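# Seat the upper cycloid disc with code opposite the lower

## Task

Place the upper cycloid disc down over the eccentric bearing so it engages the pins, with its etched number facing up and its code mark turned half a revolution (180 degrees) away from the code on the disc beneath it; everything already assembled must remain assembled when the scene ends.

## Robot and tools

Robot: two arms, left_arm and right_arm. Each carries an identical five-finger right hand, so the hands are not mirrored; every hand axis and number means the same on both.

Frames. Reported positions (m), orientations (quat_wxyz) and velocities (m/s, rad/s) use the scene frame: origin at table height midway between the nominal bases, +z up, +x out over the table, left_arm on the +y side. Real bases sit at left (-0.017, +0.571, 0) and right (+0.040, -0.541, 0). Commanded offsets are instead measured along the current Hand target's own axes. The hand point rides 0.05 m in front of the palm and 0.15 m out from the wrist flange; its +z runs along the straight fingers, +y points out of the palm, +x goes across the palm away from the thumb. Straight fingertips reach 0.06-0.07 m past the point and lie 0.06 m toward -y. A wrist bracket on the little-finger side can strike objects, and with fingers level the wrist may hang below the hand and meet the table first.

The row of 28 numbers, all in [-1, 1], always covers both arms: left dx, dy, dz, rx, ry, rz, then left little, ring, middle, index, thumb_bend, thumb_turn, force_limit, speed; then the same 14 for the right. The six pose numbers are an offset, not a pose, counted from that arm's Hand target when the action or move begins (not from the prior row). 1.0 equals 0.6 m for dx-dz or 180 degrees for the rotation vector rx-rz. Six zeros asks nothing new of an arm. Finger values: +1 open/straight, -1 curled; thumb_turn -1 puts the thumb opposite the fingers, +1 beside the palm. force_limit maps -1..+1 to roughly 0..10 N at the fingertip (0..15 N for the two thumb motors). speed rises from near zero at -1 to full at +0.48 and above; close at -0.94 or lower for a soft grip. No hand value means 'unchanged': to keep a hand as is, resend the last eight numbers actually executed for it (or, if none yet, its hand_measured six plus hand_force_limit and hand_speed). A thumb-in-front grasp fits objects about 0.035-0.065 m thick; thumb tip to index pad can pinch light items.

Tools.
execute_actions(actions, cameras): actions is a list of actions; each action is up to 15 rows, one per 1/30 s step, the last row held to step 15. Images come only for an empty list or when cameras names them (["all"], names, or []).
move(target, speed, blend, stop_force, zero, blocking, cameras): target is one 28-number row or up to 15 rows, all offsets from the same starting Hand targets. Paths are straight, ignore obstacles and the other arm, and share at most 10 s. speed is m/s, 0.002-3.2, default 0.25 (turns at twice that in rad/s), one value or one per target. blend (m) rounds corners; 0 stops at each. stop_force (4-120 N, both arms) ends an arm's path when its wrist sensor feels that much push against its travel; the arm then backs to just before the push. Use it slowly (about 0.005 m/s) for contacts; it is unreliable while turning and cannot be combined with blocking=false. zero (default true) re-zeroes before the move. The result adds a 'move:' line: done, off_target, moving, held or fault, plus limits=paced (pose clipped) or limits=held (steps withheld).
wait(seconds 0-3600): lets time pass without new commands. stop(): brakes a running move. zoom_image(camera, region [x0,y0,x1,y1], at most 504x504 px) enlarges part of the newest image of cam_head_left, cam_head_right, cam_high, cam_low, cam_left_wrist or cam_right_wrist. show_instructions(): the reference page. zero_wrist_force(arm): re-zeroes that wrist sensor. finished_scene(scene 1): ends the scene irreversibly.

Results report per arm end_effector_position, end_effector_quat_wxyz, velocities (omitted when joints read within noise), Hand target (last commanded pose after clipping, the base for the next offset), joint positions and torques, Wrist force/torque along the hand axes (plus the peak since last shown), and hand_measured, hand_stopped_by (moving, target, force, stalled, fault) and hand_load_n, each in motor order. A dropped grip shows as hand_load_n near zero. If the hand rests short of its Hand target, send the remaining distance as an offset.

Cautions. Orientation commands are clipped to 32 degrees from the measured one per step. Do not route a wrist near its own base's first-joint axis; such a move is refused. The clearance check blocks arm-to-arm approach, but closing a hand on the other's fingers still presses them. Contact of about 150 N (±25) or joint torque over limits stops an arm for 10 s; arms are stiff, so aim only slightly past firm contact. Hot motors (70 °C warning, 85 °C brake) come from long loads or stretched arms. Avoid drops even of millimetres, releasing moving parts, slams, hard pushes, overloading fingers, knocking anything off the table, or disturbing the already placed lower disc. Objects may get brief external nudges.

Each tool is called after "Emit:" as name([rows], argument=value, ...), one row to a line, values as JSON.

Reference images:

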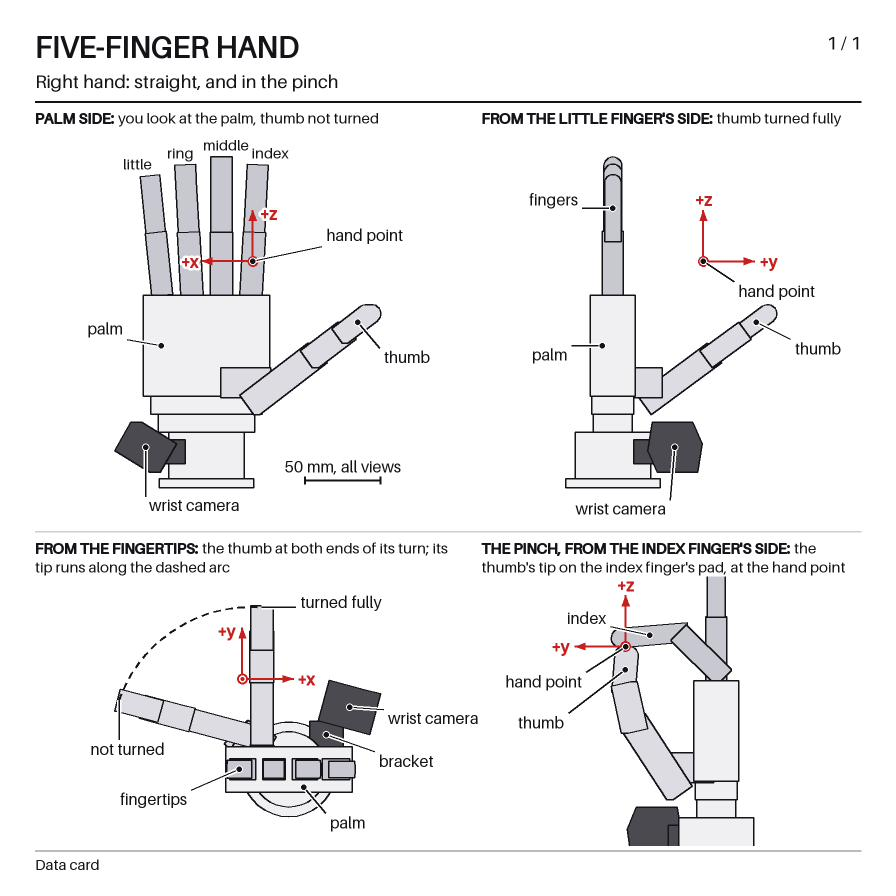

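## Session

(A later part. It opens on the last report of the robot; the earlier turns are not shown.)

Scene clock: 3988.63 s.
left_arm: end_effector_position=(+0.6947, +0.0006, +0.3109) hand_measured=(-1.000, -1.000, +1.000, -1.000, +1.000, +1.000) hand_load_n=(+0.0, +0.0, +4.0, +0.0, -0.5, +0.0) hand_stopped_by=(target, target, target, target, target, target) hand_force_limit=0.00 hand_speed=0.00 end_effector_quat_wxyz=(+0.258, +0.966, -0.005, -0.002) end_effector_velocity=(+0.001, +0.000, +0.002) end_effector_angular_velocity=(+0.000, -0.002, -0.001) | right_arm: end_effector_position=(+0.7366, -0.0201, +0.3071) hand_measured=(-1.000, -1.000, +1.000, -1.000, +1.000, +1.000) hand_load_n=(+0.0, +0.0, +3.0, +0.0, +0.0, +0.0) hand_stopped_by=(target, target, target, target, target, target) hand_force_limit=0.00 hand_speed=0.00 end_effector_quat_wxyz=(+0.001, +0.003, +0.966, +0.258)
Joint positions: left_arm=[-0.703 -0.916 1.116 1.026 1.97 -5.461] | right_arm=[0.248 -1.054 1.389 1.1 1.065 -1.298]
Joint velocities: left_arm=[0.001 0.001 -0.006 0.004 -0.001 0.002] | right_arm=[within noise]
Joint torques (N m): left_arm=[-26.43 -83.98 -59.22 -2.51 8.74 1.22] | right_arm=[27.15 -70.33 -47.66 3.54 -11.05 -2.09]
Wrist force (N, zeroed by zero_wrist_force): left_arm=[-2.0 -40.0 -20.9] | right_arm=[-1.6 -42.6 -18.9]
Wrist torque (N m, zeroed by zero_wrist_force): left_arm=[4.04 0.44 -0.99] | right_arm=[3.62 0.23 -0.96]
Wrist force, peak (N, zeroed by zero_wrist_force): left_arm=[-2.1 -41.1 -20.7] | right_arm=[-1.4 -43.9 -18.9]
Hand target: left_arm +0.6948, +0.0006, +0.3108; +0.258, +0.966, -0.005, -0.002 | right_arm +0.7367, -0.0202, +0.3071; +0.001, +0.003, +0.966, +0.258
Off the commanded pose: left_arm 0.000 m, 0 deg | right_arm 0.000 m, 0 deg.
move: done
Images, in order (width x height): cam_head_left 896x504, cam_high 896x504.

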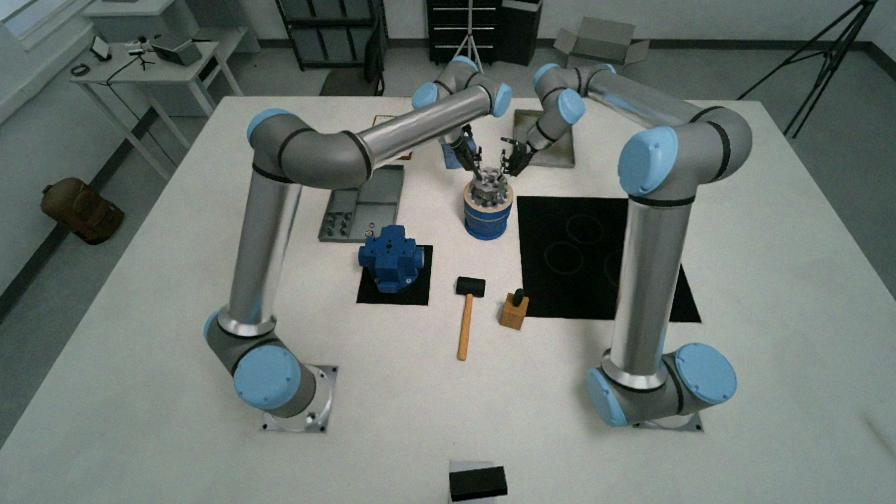

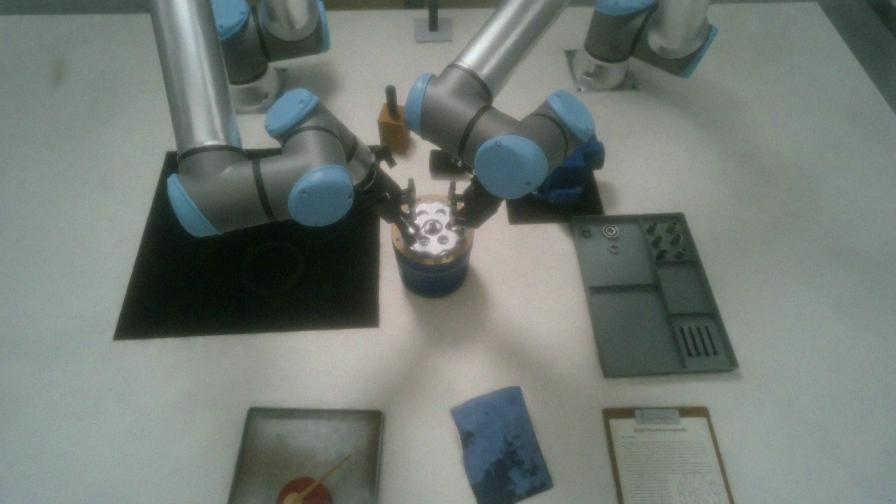

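Emit:
move(target=[-0.05167,0.00041,0.00024,0,0,0,-1,-1,1,-1,1,1,0,0,0.05167,-0.00031,-0.00018,0,0,0,-1,-1,1,-1,1,1,0,0], speed=0.03)

Emit:
move(target=[0,-0.01167,0.0202,0,0,0,-1,-1,1,-1,1,1,0,0,0,-0.01167,0.0202,0,0,0,-1,-1,1,-1,1,1,0,0], speed=0.02, cameras=["cam_high","cam_head_left","cam_low"])

Emit:
zoom_image(camera="cam_high", region=[385, 180, 485, 280])

Emit:
zoom_image(camera="cam_head_left", region=[440, 140, 540, 240])

Emit:
zoom_image(camera="cam_low", region=[480, 130, 660, 310])

Scene clock: 4006.13 s.
left_arm: end_effector_position=(+0.6637, +0.0006, +0.3109) hand_measured=(-1.000, -1.000, +1.000, -1.000, +1.000, +1.000) hand_load_n=(+0.0, +0.0, +3.5, +0.0, +0.0, +0.0) hand_stopped_by=(target, target, target, target, target, target) hand_force_limit=0.00 hand_speed=0.00 end_effector_quat_wxyz=(+0.258, +0.966, -0.005, -0.002) | right_arm: end_effector_position=(+0.7056, -0.0202, +0.3071) hand_measured=(-1.000, -1.000, +1.000, -1.000, +1.000, +1.000) hand_load_n=(+0.0, +0.0, +3.0, +0.5, +0.0, +0.0) hand_stopped_by=(target, target, target, target, target, target) hand_force_limit=0.00 hand_speed=0.00 end_effector_quat_wxyz=(+0.001, +0.003, +0.966, +0.258)
Joint positions: left_arm=[-0.727 -0.966 1.196 0.986 1.961 -5.486] | right_arm=[0.259 -1.098 1.457 1.072 1.066 -1.286]
Joint torques (N m): left_arm=[-18.56 -79.92 -61.5 -4.18 7.66 0.22] | right_arm=[27.36 -68.27 -48.18 2.35 -10.33 -0.89]
Wrist force (N, zeroed by zero_wrist_force): left_arm=[-1.7 -38.5 -20.6] | right_arm=[-1.8 -41.4 -18.0]
Wrist torque (N m, zeroed by zero_wrist_force): left_arm=[3.92 0.41 -0.91] | right_arm=[3.48 0.27 -0.95]
Wrist force, peak (N, zeroed by zero_wrist_force): left_arm=[-2.0 -40.1 -20.6] | right_arm=[-1.6 -43.1 -18.5]
Hand target: left_arm +0.6638, +0.0006, +0.3108; +0.258, +0.966, -0.005, -0.002 | right_arm +0.7057, -0.0202, +0.3071; +0.001, +0.003, +0.966, +0.258
Off the commanded pose: left_arm 0.000 m, 0 deg | right_arm 0.000 m, 0 deg.
move: done

Scene clock: 4007.10 s.
left_arm: end_effector_position=(+0.6638, +0.0007, +0.2966) hand_measured=(-1.000, -1.000, +1.000, -1.000, +1.000, +1.000) hand_load_n=(+0.0, +0.0, +4.0, +0.0, +0.0, +0.0) hand_stopped_by=(target, target, target, target, target, target) hand_force_limit=0.00 hand_speed=0.00 end_effector_quat_wxyz=(+0.258, +0.966, -0.005, -0.002) | right_arm: end_effector_position=(+0.7056, -0.0202, +0.2929) hand_measured=(-1.000, -1.000, +1.000, -1.000, +1.000, +1.000) hand_load_n=(+0.0, +0.0, +3.0, +0.0, +0.0, +0.0) hand_stopped_by=(target, target, target, target, target, target) hand_force_limit=0.00 hand_speed=0.00 end_effector_quat_wxyz=(+0.001, +0.003, +0.966, +0.258)
Joint positions: left_arm=[-0.727 -0.96 1.212 0.965 1.961 -5.486] | right_arm=[0.259 -1.09 1.471 1.05 1.066 -1.286]
Joint torques (N m): left_arm=[-16.69 -93.7 -56.02 -5.24 13.67 2.33] | right_arm=[18.22 -78.36 -46.99 2.6 -12.75 -2.59]
Wrist force (N, zeroed by zero_wrist_force): left_arm=[-1.6 -37.2 -19.0] | right_arm=[-1.5 -39.8 -17.2]
Wrist torque (N m, zeroed by zero_wrist_force): left_arm=[3.64 0.37 -0.88] | right_arm=[3.31 0.24 -0.88]
Wrist force, peak (N, zeroed by zero_wrist_force): left_arm=[-1.5 -39.0 -20.3] | right_arm=[-1.8 -41.6 -18.3]
Hand target: left_arm +0.6638, +0.0007, +0.2968; +0.258, +0.966, -0.005, -0.002 | right_arm +0.7057, -0.0202, +0.2931; +0.001, +0.003, +0.966, +0.258
Off the commanded pose: left_arm 0.000 m, 0 deg | right_arm 0.000 m, 0 deg.
move: done
Images, in order (width x height): cam_head_left 896x504, cam_high 896x504, cam_low 896x504.

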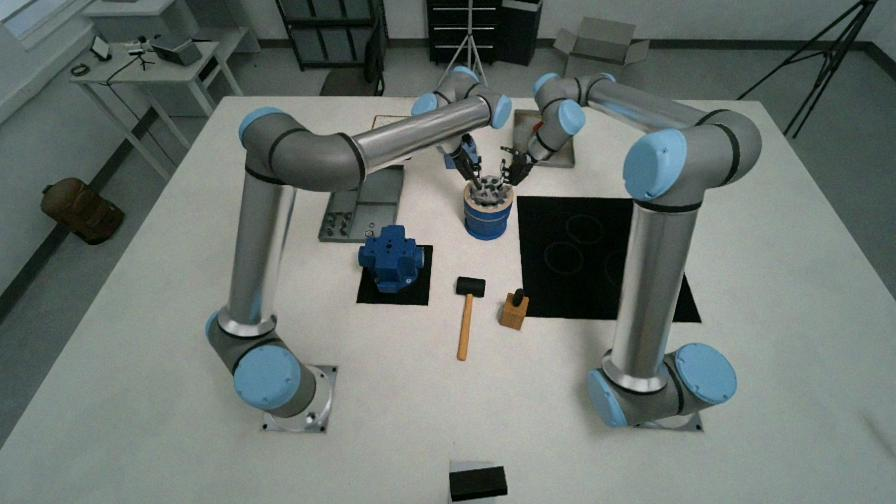

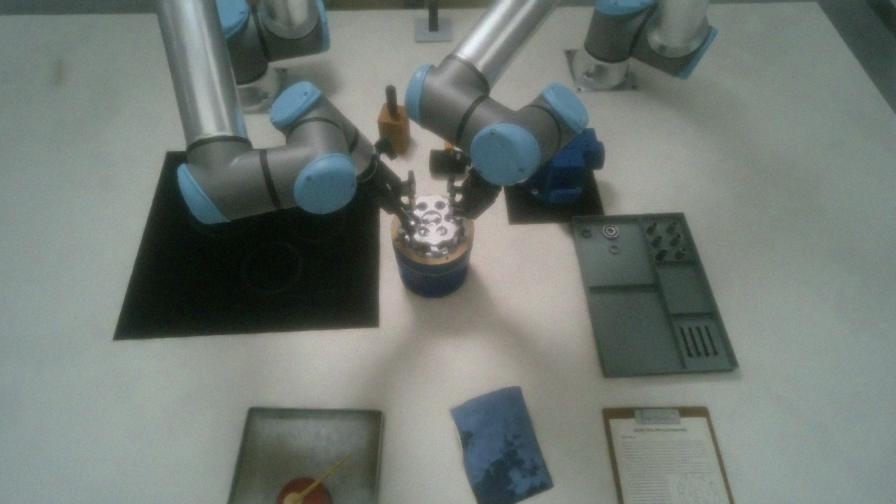

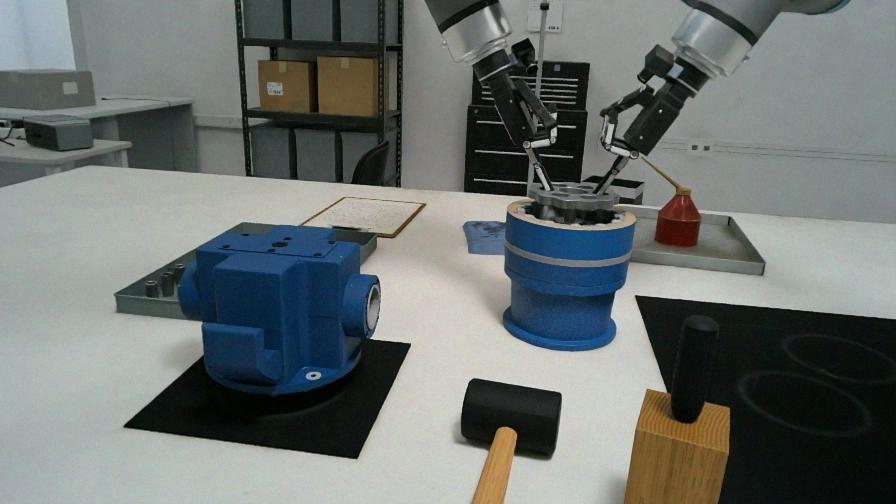

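Scaled by 5.040 from the camera's image (finer frame: 1280x720).

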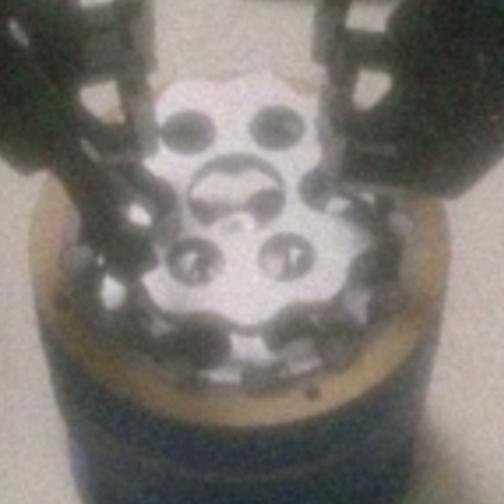

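Scaled by 5.040 from the camera's image (finer frame: 1280x720).

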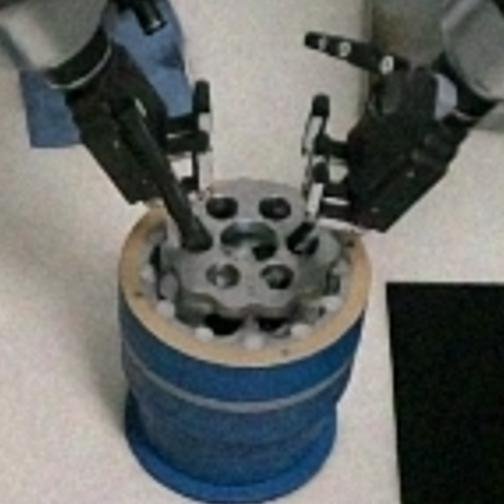

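Scaled by 2.800 from the camera's image (finer frame: 1280x720).

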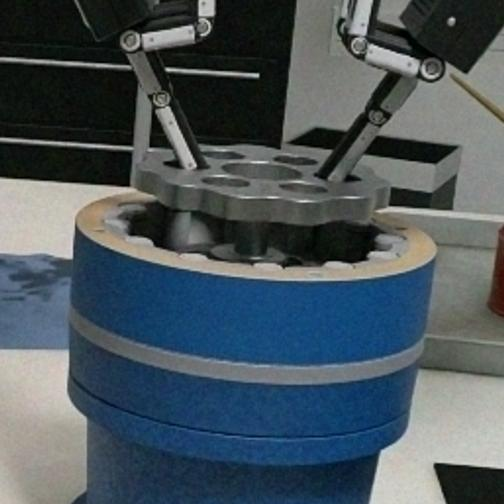

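Emit:
zoom_image(camera="cam_high", region=[404, 188, 464, 248])

Emit:
zoom_image(camera="cam_low", region=[505, 165, 640, 255])

Emit:
zoom_image(camera="cam_head_left", region=[460, 170, 520, 220])

Scaled by 8.400 from the camera's image (finer frame: 1280x720).

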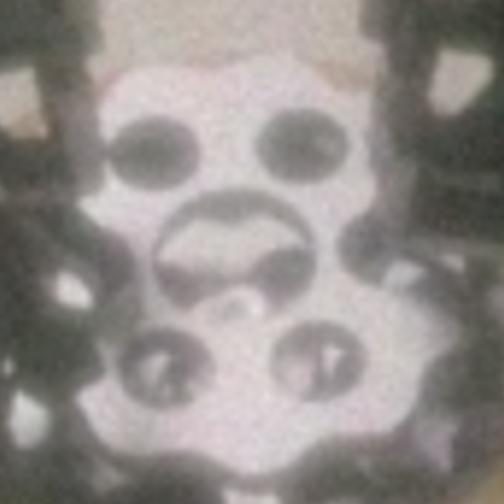

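Scaled by 3.733 from the camera's image (finer frame: 1280x720).

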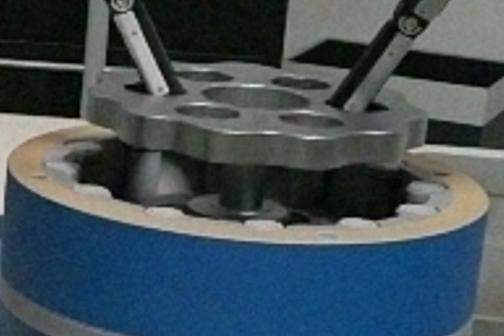

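Scaled by 8.400 from the camera's image (finer frame: 1280x720).

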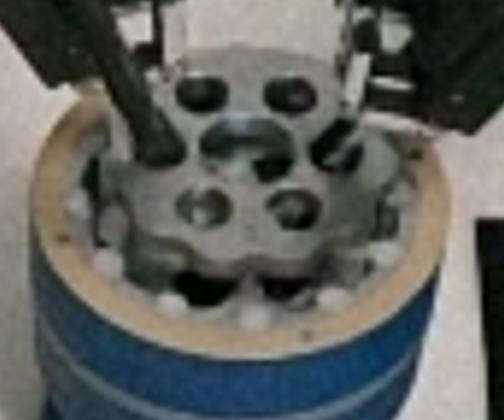

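Emit:
zoom_image(camera="cam_high", region=[390, 210, 475, 270])

Emit:
zoom_image(camera="cam_head_left", region=[460, 165, 520, 225])

Scaled by 5.929 from the camera's image (finer frame: 1280x720).

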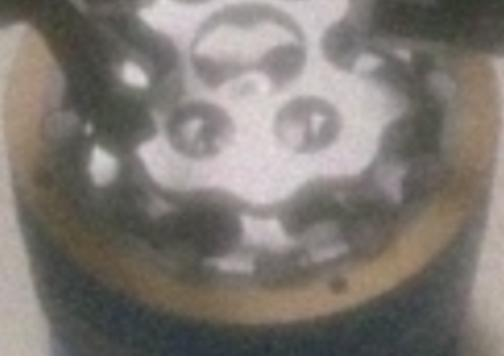

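Scaled by 8.400 from the camera's image (finer frame: 1280x720).

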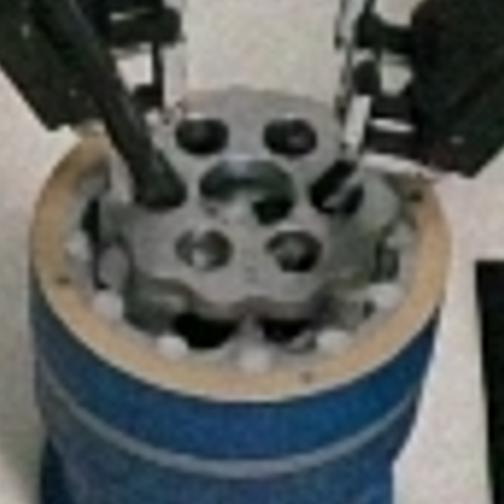

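Emit:
move(target=[-0.000477,0.000847,0.000489,0,0.003889,-0.006736,-1,-1,1,-1,1,1,0,0,-0.000477,0.000847,0.000489,0,0.003889,-0.006736,-1,-1,1,-1,1,1,0,0], speed=0.01)

Scene clock: 4087.47 s.
left_arm: end_effector_position=(+0.6635, +0.0001, +0.2968) hand_measured=(-1.000, -1.000, +1.000, -1.000, +1.000, +1.000) hand_load_n=(+0.0, +0.0, +4.0, +0.0, +0.0, +0.0) hand_stopped_by=(target, target, target, target, target, target) hand_force_limit=0.00 hand_speed=0.00 end_effector_quat_wxyz=(+0.258, +0.966, +0.007, +0.001) | right_arm: end_effector_position=(+0.7059, -0.0196, +0.2931) hand_measured=(-1.000, -1.000, +1.000, -1.000, +1.000, +1.000) hand_load_n=(+0.0, +0.0, +2.5, +0.0, +0.0, +0.0) hand_stopped_by=(target, target, target, target, target, target) hand_force_limit=0.00 hand_speed=0.00 end_effector_quat_wxyz=(-0.002, -0.008, +0.966, +0.258)
Joint positions: left_arm=[-0.731 -0.969 1.224 0.951 1.951 -5.515] | right_arm=[0.257 -1.082 1.461 1.065 1.063 -1.316]
Joint torques (N m): left_arm=[-34.31 -107.73 -47.12 -9.67 6.82 -1.12] | right_arm=[19.39 -73.82 -43.38 2.12 -17.27 0.19]
Wrist force (N, zeroed by zero_wrist_force): left_arm=[-1.5 -37.5 -19.4] | right_arm=[-1.3 -40.4 -17.0]
Wrist torque (N m, zeroed by zero_wrist_force): left_arm=[3.77 0.36 -0.86] | right_arm=[3.36 0.23 -0.68]
Wrist force, peak (N, zeroed by zero_wrist_force): left_arm=[-1.7 -37.8 -19.8] | right_arm=[-1.6 -40.7 -17.6]
Hand target: left_arm +0.6635, +0.0001, +0.2968; +0.258, +0.966, +0.007, +0.001 | right_arm +0.7059, -0.0196, +0.2931; -0.002, -0.008, +0.966, +0.258
Off the commanded pose: left_arm 0.000 m, 0 deg | right_arm 0.000 m, 0 deg.
move: done

Emit:
move(target=[-0.000477,0.000847,0.000489,0,0.003889,-0.006736,-1,-1,1,-1,1,1,0,0,-0.000477,0.000847,0.000489,0,0.003889,-0.006736,-1,-1,1,-1,1,1,0,0], speed=0.01)

Emit:
move(target=[-0.000477,0.000847,0.000489,0,0.003889,-0.006736,-1,-1,1,-1,1,1,0,0,-0.000477,0.000847,0.000489,0,0.003889,-0.006736,-1,-1,1,-1,1,1,0,0], speed=0.01, cameras=["cam_high","cam_head_left","cam_low"])

Emit:
zoom_image(camera="cam_high", region=[404, 188, 464, 248])

Emit:
zoom_image(camera="cam_head_left", region=[460, 165, 520, 225])

Emit:
zoom_image(camera="cam_low", region=[505, 165, 640, 255])

Scene clock: 4095.13 s.
left_arm: end_effector_position=(+0.6632, -0.0005, +0.2968) hand_measured=(-1.000, -1.000, +1.000, -1.000, +1.000, +1.000) hand_load_n=(+0.0, +0.0, +3.5, +0.0, +0.0, +0.0) hand_stopped_by=(target, target, target, target, target, target) hand_force_limit=0.00 hand_speed=0.00 end_effector_quat_wxyz=(+0.258, +0.966, +0.019, +0.005) | right_arm: end_effector_position=(+0.7062, -0.0191, +0.2931) hand_measured=(-1.000, -1.000, +1.000, -1.000, +1.000, +1.000) hand_load_n=(+0.0, +0.0, +3.0, +0.0, +0.0, +0.0) hand_stopped_by=(target, target, target, target, target, target) hand_force_limit=0.00 hand_speed=0.00 end_effector_quat_wxyz=(-0.005, -0.020, +0.966, +0.258)
Joint positions: left_arm=[-0.735 -0.978 1.236 0.937 1.941 -5.543] | right_arm=[0.255 -1.074 1.452 1.081 1.06 -1.346]
Joint torques (N m): left_arm=[-34.96 -105.91 -47.29 -10.57 7.02 -1.13] | right_arm=[21.57 -73.71 -42.98 2.27 -17.73 0.39]
Wrist force (N, zeroed by zero_wrist_force): left_arm=[-1.6 -38.0 -20.5] | right_arm=[-1.3 -41.3 -17.5]
Wrist torque (N m, zeroed by zero_wrist_force): left_arm=[3.93 0.41 -0.86] | right_arm=[3.42 0.22 -0.69]
Wrist force, peak (N, zeroed by zero_wrist_force): left_arm=[-1.2 -38.7 -20.6] | right_arm=[-1.6 -41.5 -17.9]
Hand target: left_arm +0.6632, -0.0005, +0.2968; +0.258, +0.966, +0.019, +0.005 | right_arm +0.7062, -0.0191, +0.2931; -0.005, -0.020, +0.966, +0.258
Off the commanded pose: left_arm 0.000 m, 0 deg | right_arm 0.000 m, 0 deg.
move: done

Scene clock: 4096.57 s.
left_arm: end_effector_position=(+0.6629, -0.0011, +0.2968) hand_measured=(-1.000, -1.000, +1.000, -1.000, +1.000, +1.000) hand_load_n=(+0.0, +0.0, +4.0, +0.0, +0.0, +0.0) hand_stopped_by=(target, target, target, target, target, target) hand_force_limit=0.00 hand_speed=0.00 end_effector_quat_wxyz=(+0.258, +0.966, +0.031, +0.008) | right_arm: end_effector_position=(+0.7065, -0.0185, +0.2931) hand_measured=(-1.000, -1.000, +1.000, -1.000, +1.000, +1.000) hand_load_n=(+0.5, +0.0, +3.0, +0.0, +0.0, +0.0) hand_stopped_by=(target, target, target, target, target, target) hand_force_limit=0.00 hand_speed=0.00 end_effector_quat_wxyz=(-0.009, -0.032, +0.966, +0.258)
Joint positions: left_arm=[-0.739 -0.986 1.247 0.924 1.93 -5.571] | right_arm=[0.253 -1.066 1.443 1.097 1.057 -1.375]
Joint torques (N m): left_arm=[-34.24 -105.04 -48.95 -11.12 6.94 -0.73] | right_arm=[23.4 -75.22 -41.07 2.78 -18.27 0.31]
Wrist force (N, zeroed by zero_wrist_force): left_arm=[-0.8 -39.1 -20.6] | right_arm=[-1.2 -42.3 -18.0]
Wrist torque (N m, zeroed by zero_wrist_force): left_arm=[3.99 0.29 -0.84] | right_arm=[3.52 0.23 -0.71]
Wrist force, peak (N, zeroed by zero_wrist_force): left_arm=[-1.5 -39.9 -20.5] | right_arm=[-1.3 -42.3 -18.4]
Hand target: left_arm +0.6629, -0.0011, +0.2968; +0.258, +0.966, +0.031, +0.008 | right_arm +0.7065, -0.0185, +0.2931; -0.009, -0.032, +0.966, +0.258
Off the commanded pose: left_arm 0.000 m, 0 deg | right_arm 0.000 m, 0 deg.
move: done
Images, in order (width x height): cam_head_left 896x504, cam_high 896x504, cam_low 896x504.

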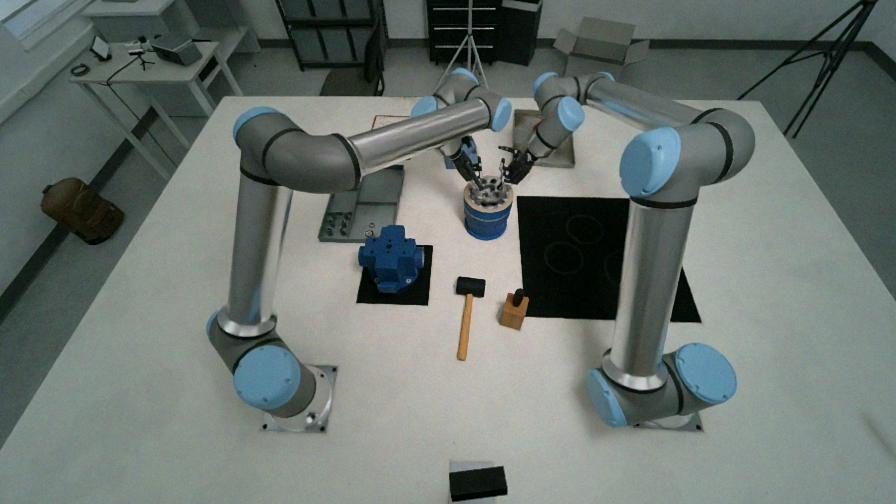

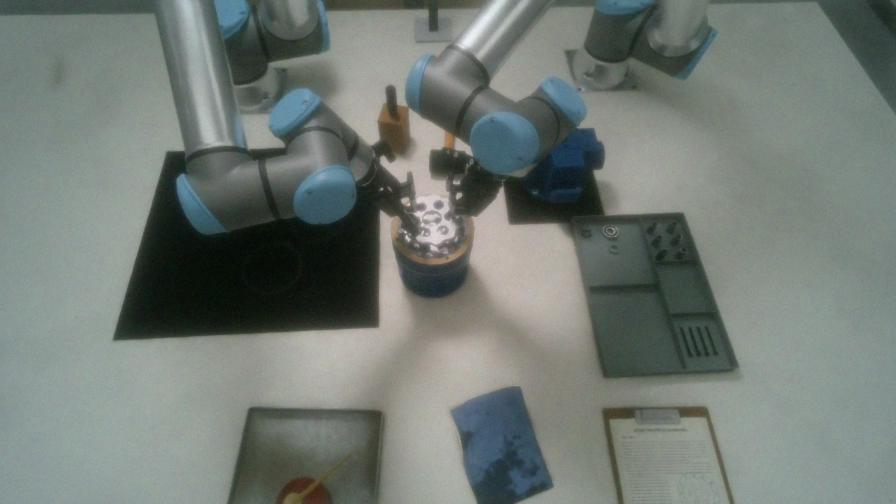

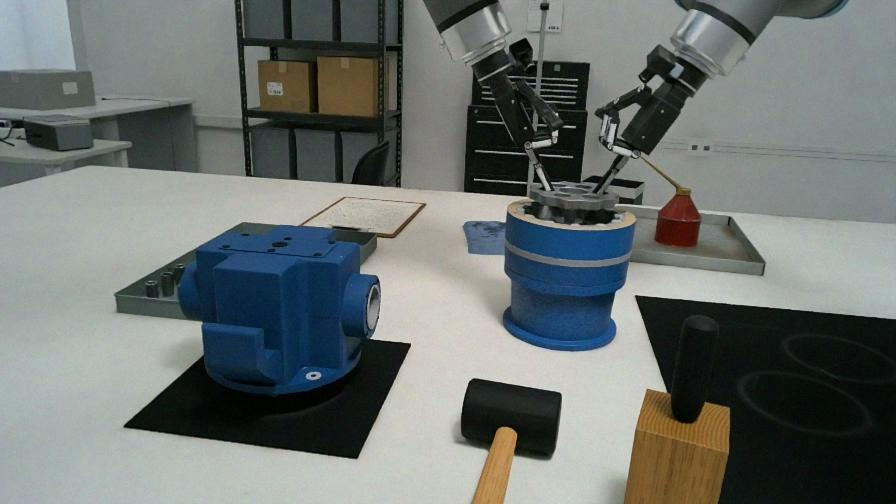

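Scaled by 8.400 from the camera's image (finer frame: 1280x720).

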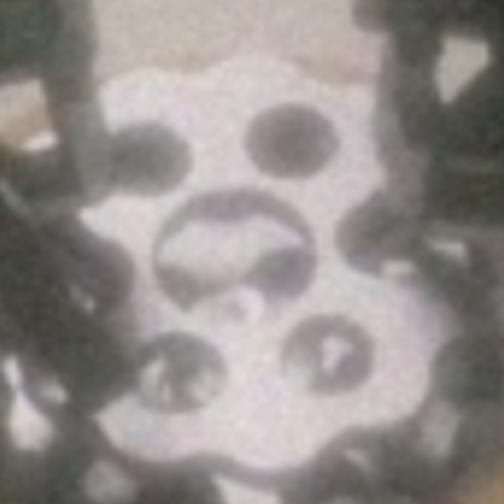

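Scaled by 8.400 from the camera's image (finer frame: 1280x720).

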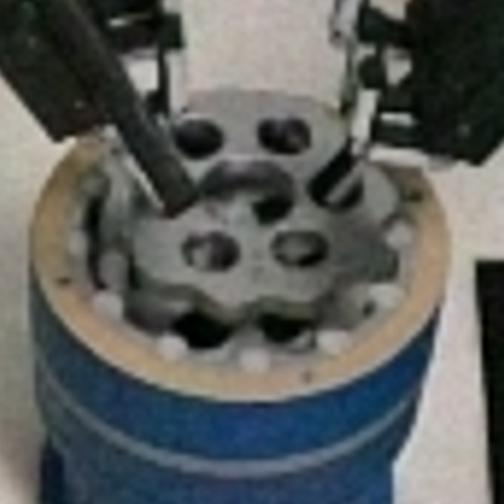

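Scaled by 3.733 from the camera's image (finer frame: 1280x720).

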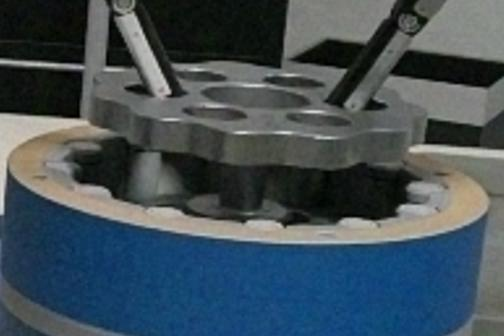

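Emit:
move(target=[0,-0.01167,0.0202,0,0,0,-1,-1,1,-1,1,1,0,0,0,-0.01167,0.0202,0,0,0,-1,-1,1,-1,1,1,0,0], speed=0.01, cameras=["cam_high","cam_head_left","cam_low","cam_left_wrist","cam_right_wrist"])

Emit:
zoom_image(camera="cam_high", region=[404, 193, 464, 253])

Emit:
zoom_image(camera="cam_head_left", region=[460, 165, 520, 225])

Emit:
zoom_image(camera="cam_low", region=[505, 165, 640, 255])

Scene clock: 4113.83 s.
left_arm: end_effector_position=(+0.6629, -0.0011, +0.2827) hand_measured=(-1.000, -1.000, +1.000, -1.000, +1.000, +1.000) hand_load_n=(+0.0, +0.0, +4.0, +0.0, +0.0, +0.0) hand_stopped_by=(target, target, target, target, target, target) hand_force_limit=0.00 hand_speed=0.00 end_effector_quat_wxyz=(+0.258, +0.966, +0.031, +0.008) | right_arm: end_effector_position=(+0.7065, -0.0185, +0.2790) hand_measured=(-1.000, -1.000, +1.000, -1.000, +1.000, +1.000) hand_load_n=(+0.0, +0.0, +2.5, +0.0, +0.0, +0.0) hand_stopped_by=(target, target, target, target, target, target) hand_force_limit=0.00 hand_speed=0.00 end_effector_quat_wxyz=(-0.009, -0.032, +0.966, +0.258)
Joint positions: left_arm=[-0.739 -0.98 1.262 0.902 1.93 -5.571] | right_arm=[0.253 -1.057 1.456 1.075 1.057 -1.375]
Joint torques (N m): left_arm=[-17.79 -85.94 -49.49 -9.78 13.21 2.53] | right_arm=[21.22 -75.16 -37.95 2.45 -14.23 -2.47]
Wrist force (N, zeroed by zero_wrist_force): left_arm=[-0.7 -38.6 -19.7] | right_arm=[-1.7 -41.5 -17.4]
Wrist torque (N m, zeroed by zero_wrist_force): left_arm=[3.82 0.26 -0.85] | right_arm=[3.43 0.32 -0.79]
Wrist force, peak (N, zeroed by zero_wrist_force): left_arm=[-1.1 -39.9 -21.1] | right_arm=[-1.6 -42.6 -18.5]
Hand target: left_arm +0.6629, -0.0011, +0.2828; +0.258, +0.966, +0.031, +0.008 | right_arm +0.7065, -0.0185, +0.2791; -0.009, -0.032, +0.966, +0.258
Off the commanded pose: left_arm 0.000 m, 0 deg | right_arm 0.000 m, 0 deg.
move: done
Images, in order (width x height): cam_head_left 896x504, cam_high 896x504, cam_low 896x504, cam_left_wrist 672x504, cam_right_wrist 672x504.

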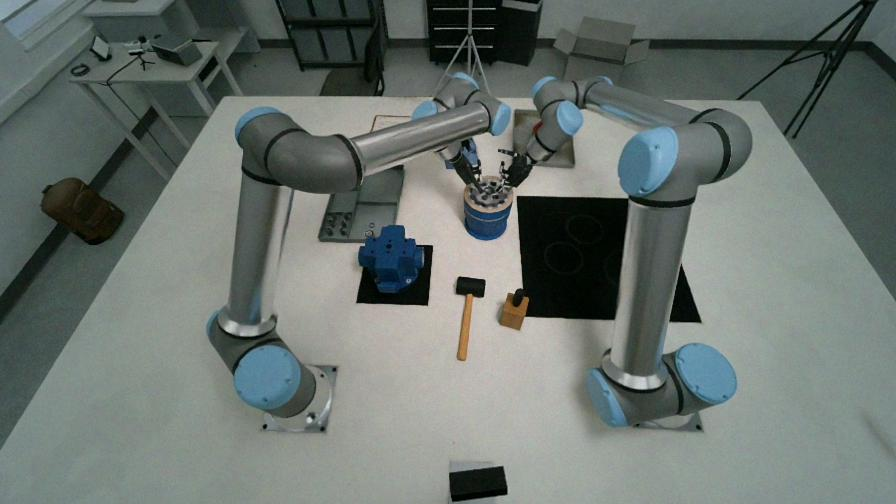

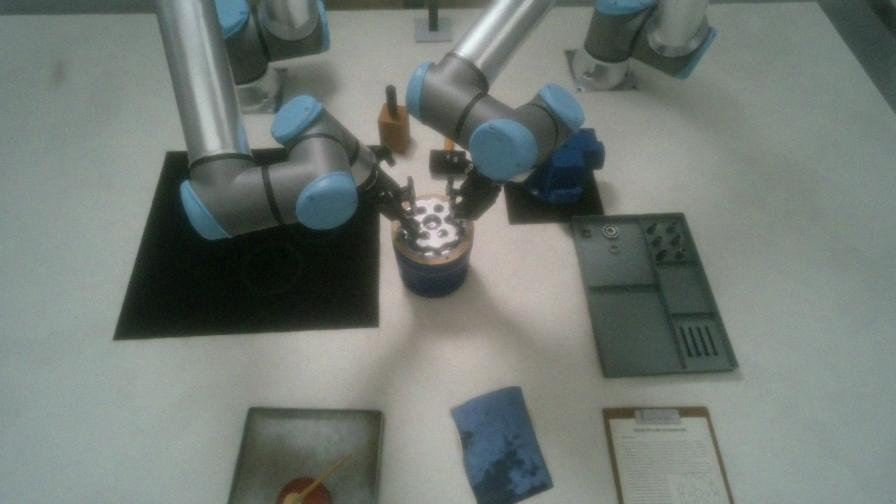

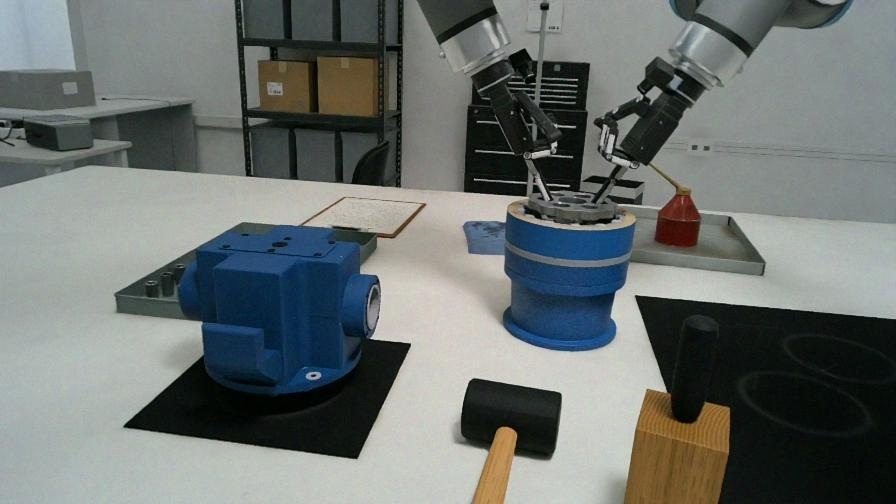

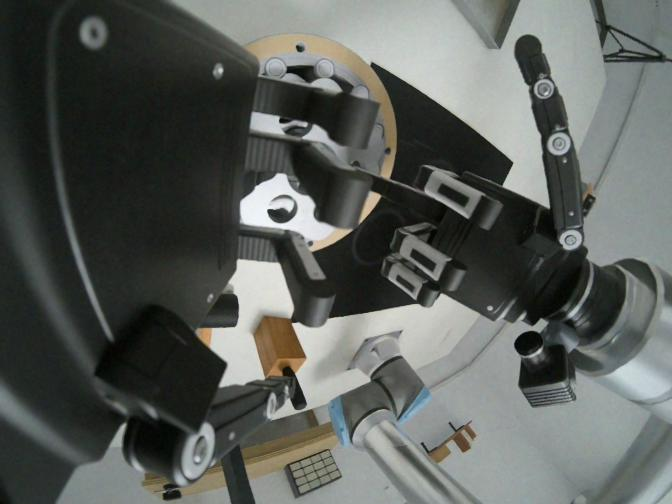

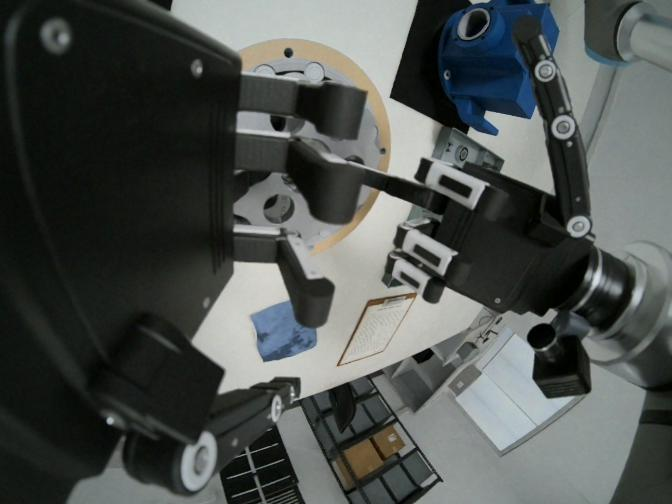

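Scaled by 8.400 from the camera's image (finer frame: 1280x720).

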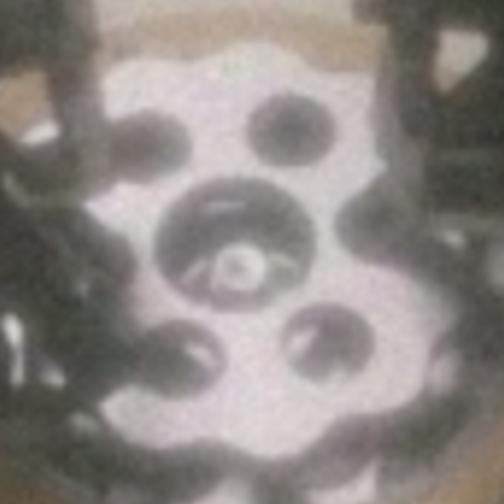

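Scaled by 8.400 from the camera's image (finer frame: 1280x720).

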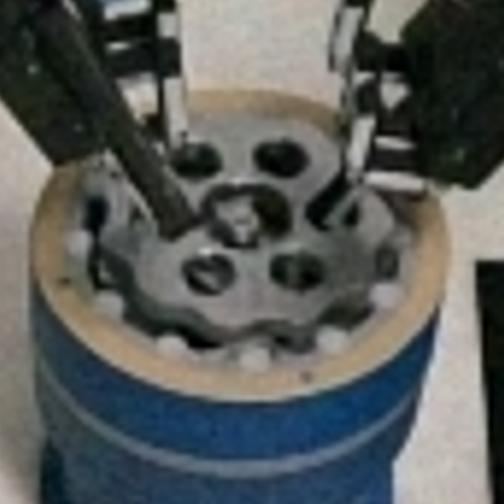

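Scaled by 3.733 from the camera's image (finer frame: 1280x720).

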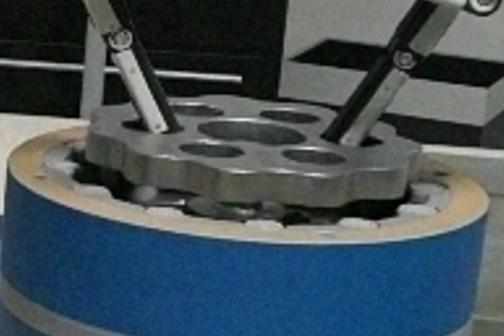

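Emit:
move(target=[0.00003,-0.000432,-0.000249,0,0,0,-1,-1,1,-1,1,1,0,0,-0.00003,0.000432,0.000249,0,0,0,-1,-1,1,-1,1,1,0,0], speed=0.005)

Emit:
move(target=[0,-0.005,0.008658,0,0,0,-1,-1,1,-1,1,1,0,0,0,-0.005,0.008658,0,0,0,-1,-1,1,-1,1,1,0,0], speed=0.005, stop_force=8, cameras=["cam_high","cam_head_left","cam_low"])

Emit:
zoom_image(camera="cam_high", region=[404, 193, 464, 253])

Emit:
zoom_image(camera="cam_head_left", region=[460, 165, 520, 225])

Emit:
zoom_image(camera="cam_low", region=[505, 165, 640, 255])

Scene clock: 4146.57 s.
left_arm: end_effector_position=(+0.6629, -0.0007, +0.2829) hand_measured=(-1.000, -1.000, +1.000, -1.000, +1.000, +1.000) hand_load_n=(+0.0, +0.0, +4.0, +0.0, +0.0, +0.0) hand_stopped_by=(target, target, target, target, target, target) hand_force_limit=0.00 hand_speed=0.00 end_effector_quat_wxyz=(+0.258, +0.966, +0.031, +0.008) | right_arm: end_effector_position=(+0.7065, -0.0182, +0.2792) hand_measured=(-1.000, -1.000, +1.000, -1.000, +1.000, +1.000) hand_load_n=(+0.0, +0.0, +2.5, +0.0, +0.0, +0.0) hand_stopped_by=(target, target, target, target, target, target) hand_force_limit=0.00 hand_speed=0.00 end_effector_quat_wxyz=(-0.009, -0.032, +0.966, +0.258)
Joint positions: left_arm=[-0.739 -0.98 1.263 0.902 1.93 -5.571] | right_arm=[0.254 -1.057 1.455 1.075 1.057 -1.375]
Joint torques (N m): left_arm=[-22.43 -110.21 -43.47 -7.58 12.64 2.22] | right_arm=[41.48 -68.22 -41.29 1.67 -13.66 1.72]
Wrist force (N, zeroed by zero_wrist_force): left_arm=[-0.9 -37.8 -19.9] | right_arm=[-1.3 -40.3 -17.1]
Wrist torque (N m, zeroed by zero_wrist_force): left_arm=[3.71 0.30 -0.96] | right_arm=[3.39 0.24 -0.86]
Wrist force, peak (N, zeroed by zero_wrist_force): left_arm=[-1.2 -39.5 -20.1] | right_arm=[-1.3 -41.8 -17.8]
Hand target: left_arm +0.6629, -0.0008, +0.2828; +0.258, +0.966, +0.031, +0.008 | right_arm +0.7065, -0.0182, +0.2791; -0.009, -0.032, +0.966, +0.258
Off the commanded pose: left_arm 0.000 m, 0 deg | right_arm 0.000 m, 0 deg.
move: done

Scene clock: 4148.40 s.
left_arm: end_effector_position=(+0.6629, -0.0007, +0.2768) hand_measured=(-1.000, -1.000, +1.000, -1.000, +1.000, +1.000) hand_load_n=(+0.0, +0.0, +3.5, +0.0, -0.5, +0.0) hand_stopped_by=(target, target, target, target, target, target) hand_force_limit=0.00 hand_speed=0.00 end_effector_quat_wxyz=(+0.258, +0.966, +0.031, +0.008) | right_arm: end_effector_position=(+0.7065, -0.0182, +0.2731) hand_measured=(-1.000, -1.000, +1.000, -1.000, +1.000, +1.000) hand_load_n=(+0.0, +0.0, +2.5, +0.0, +0.0, +0.0) hand_stopped_by=(target, target, target, target, target, target) hand_force_limit=0.00 hand_speed=0.00 end_effector_quat_wxyz=(-0.009, -0.032, +0.966, +0.258)
Joint positions: left_arm=[-0.739 -0.977 1.269 0.893 1.93 -5.571] | right_arm=[0.254 -1.053 1.461 1.066 1.057 -1.375]
Joint torques (N m): left_arm=[-35.03 -84.3 -52.02 -8.14 10.49 2.49] | right_arm=[39.93 -74.59 -38.83 2.87 -13.14 -0.38]
Wrist force (N, zeroed by zero_wrist_force): left_arm=[-0.9 -37.8 -19.5] | right_arm=[-1.1 -40.1 -17.0]
Wrist torque (N m, zeroed by zero_wrist_force): left_arm=[3.72 0.30 -0.97] | right_arm=[3.33 0.22 -0.85]
Wrist force, peak (N, zeroed by zero_wrist_force): left_arm=[-1.5 -38.3 -20.0] | right_arm=[-1.4 -40.5 -17.4]
Hand target: left_arm +0.6629, -0.0007, +0.2768; +0.258, +0.966, +0.031, +0.008 | right_arm +0.7065, -0.0182, +0.2731; -0.009, -0.032, +0.966, +0.258
Off the commanded pose: left_arm 0.000 m, 0 deg | right_arm 0.000 m, 0 deg.
move: done
Images, in order (width x height): cam_head_left 896x504, cam_high 896x504, cam_low 896x504.

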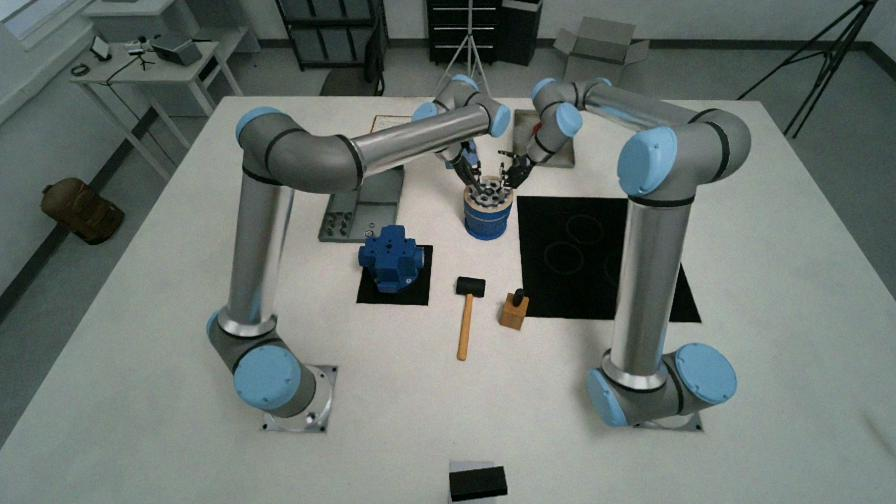

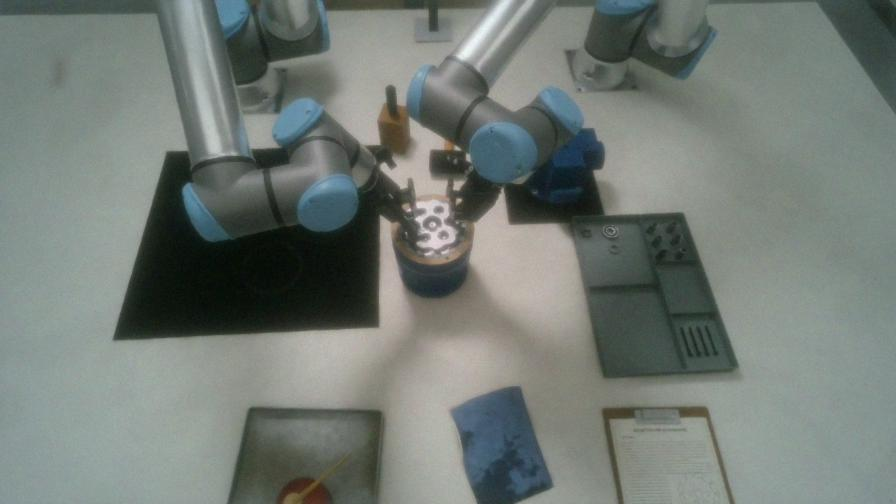

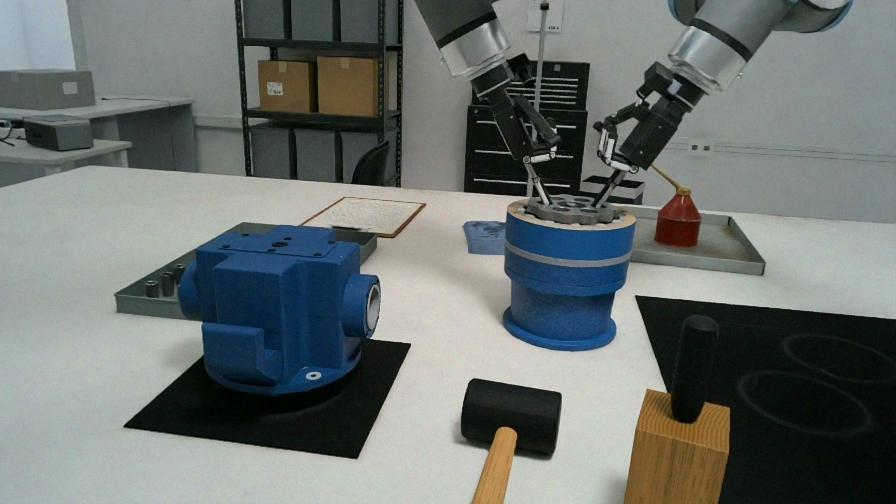

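Scaled by 8.400 from the camera's image (finer frame: 1280x720).

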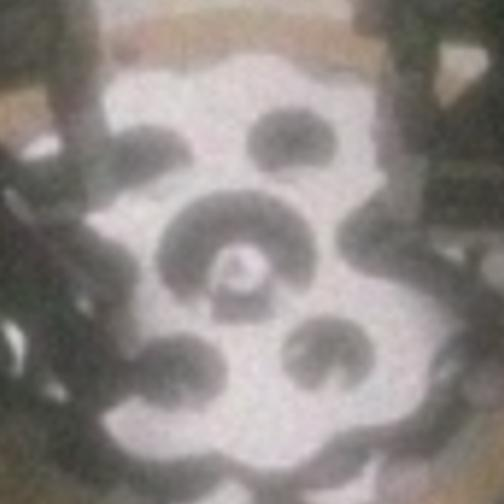

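Scaled by 8.400 from the camera's image (finer frame: 1280x720).

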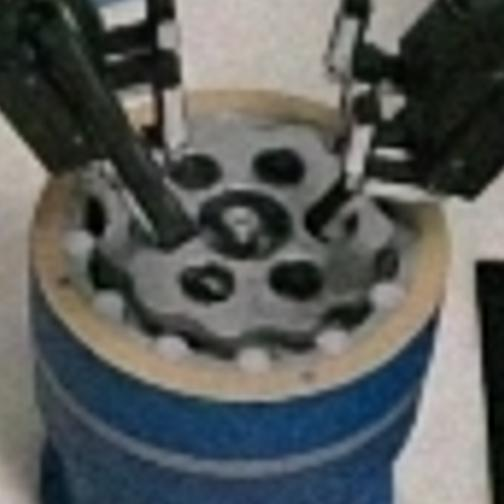

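Scaled by 3.733 from the camera's image (finer frame: 1280x720).

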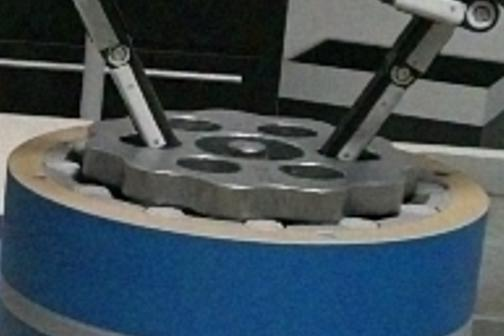

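Emit:
zoom_image(camera="cam_low", region=[545, 185, 600, 225])

Emit:
zoom_image(camera="cam_high", region=[416, 208, 448, 240])

Emit:
zoom_image(camera="cam_head_left", region=[474, 177, 504, 207])

Scaled by 9.164 from the camera's image (finer frame: 1280x720).

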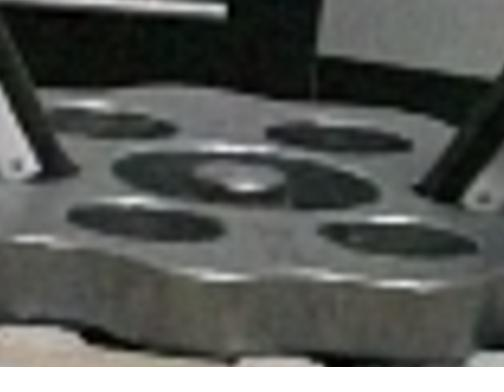

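Scaled by 15.750 from the camera's image (finer frame: 1280x720).

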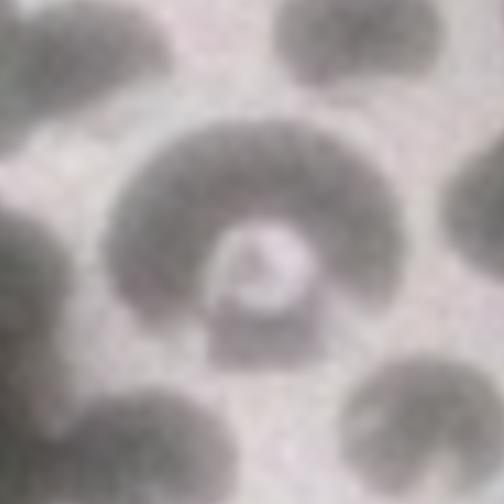

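Scaled by 16.800 from the camera's image (finer frame: 1280x720).

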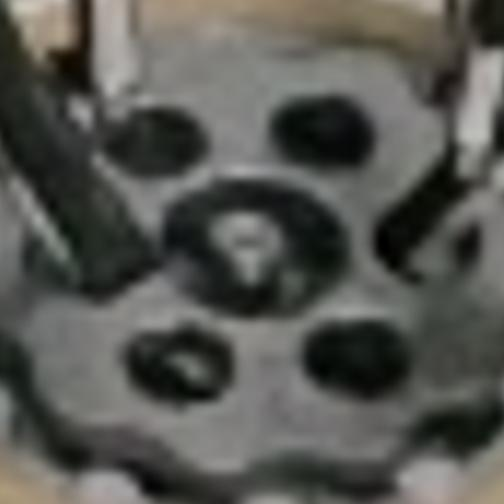

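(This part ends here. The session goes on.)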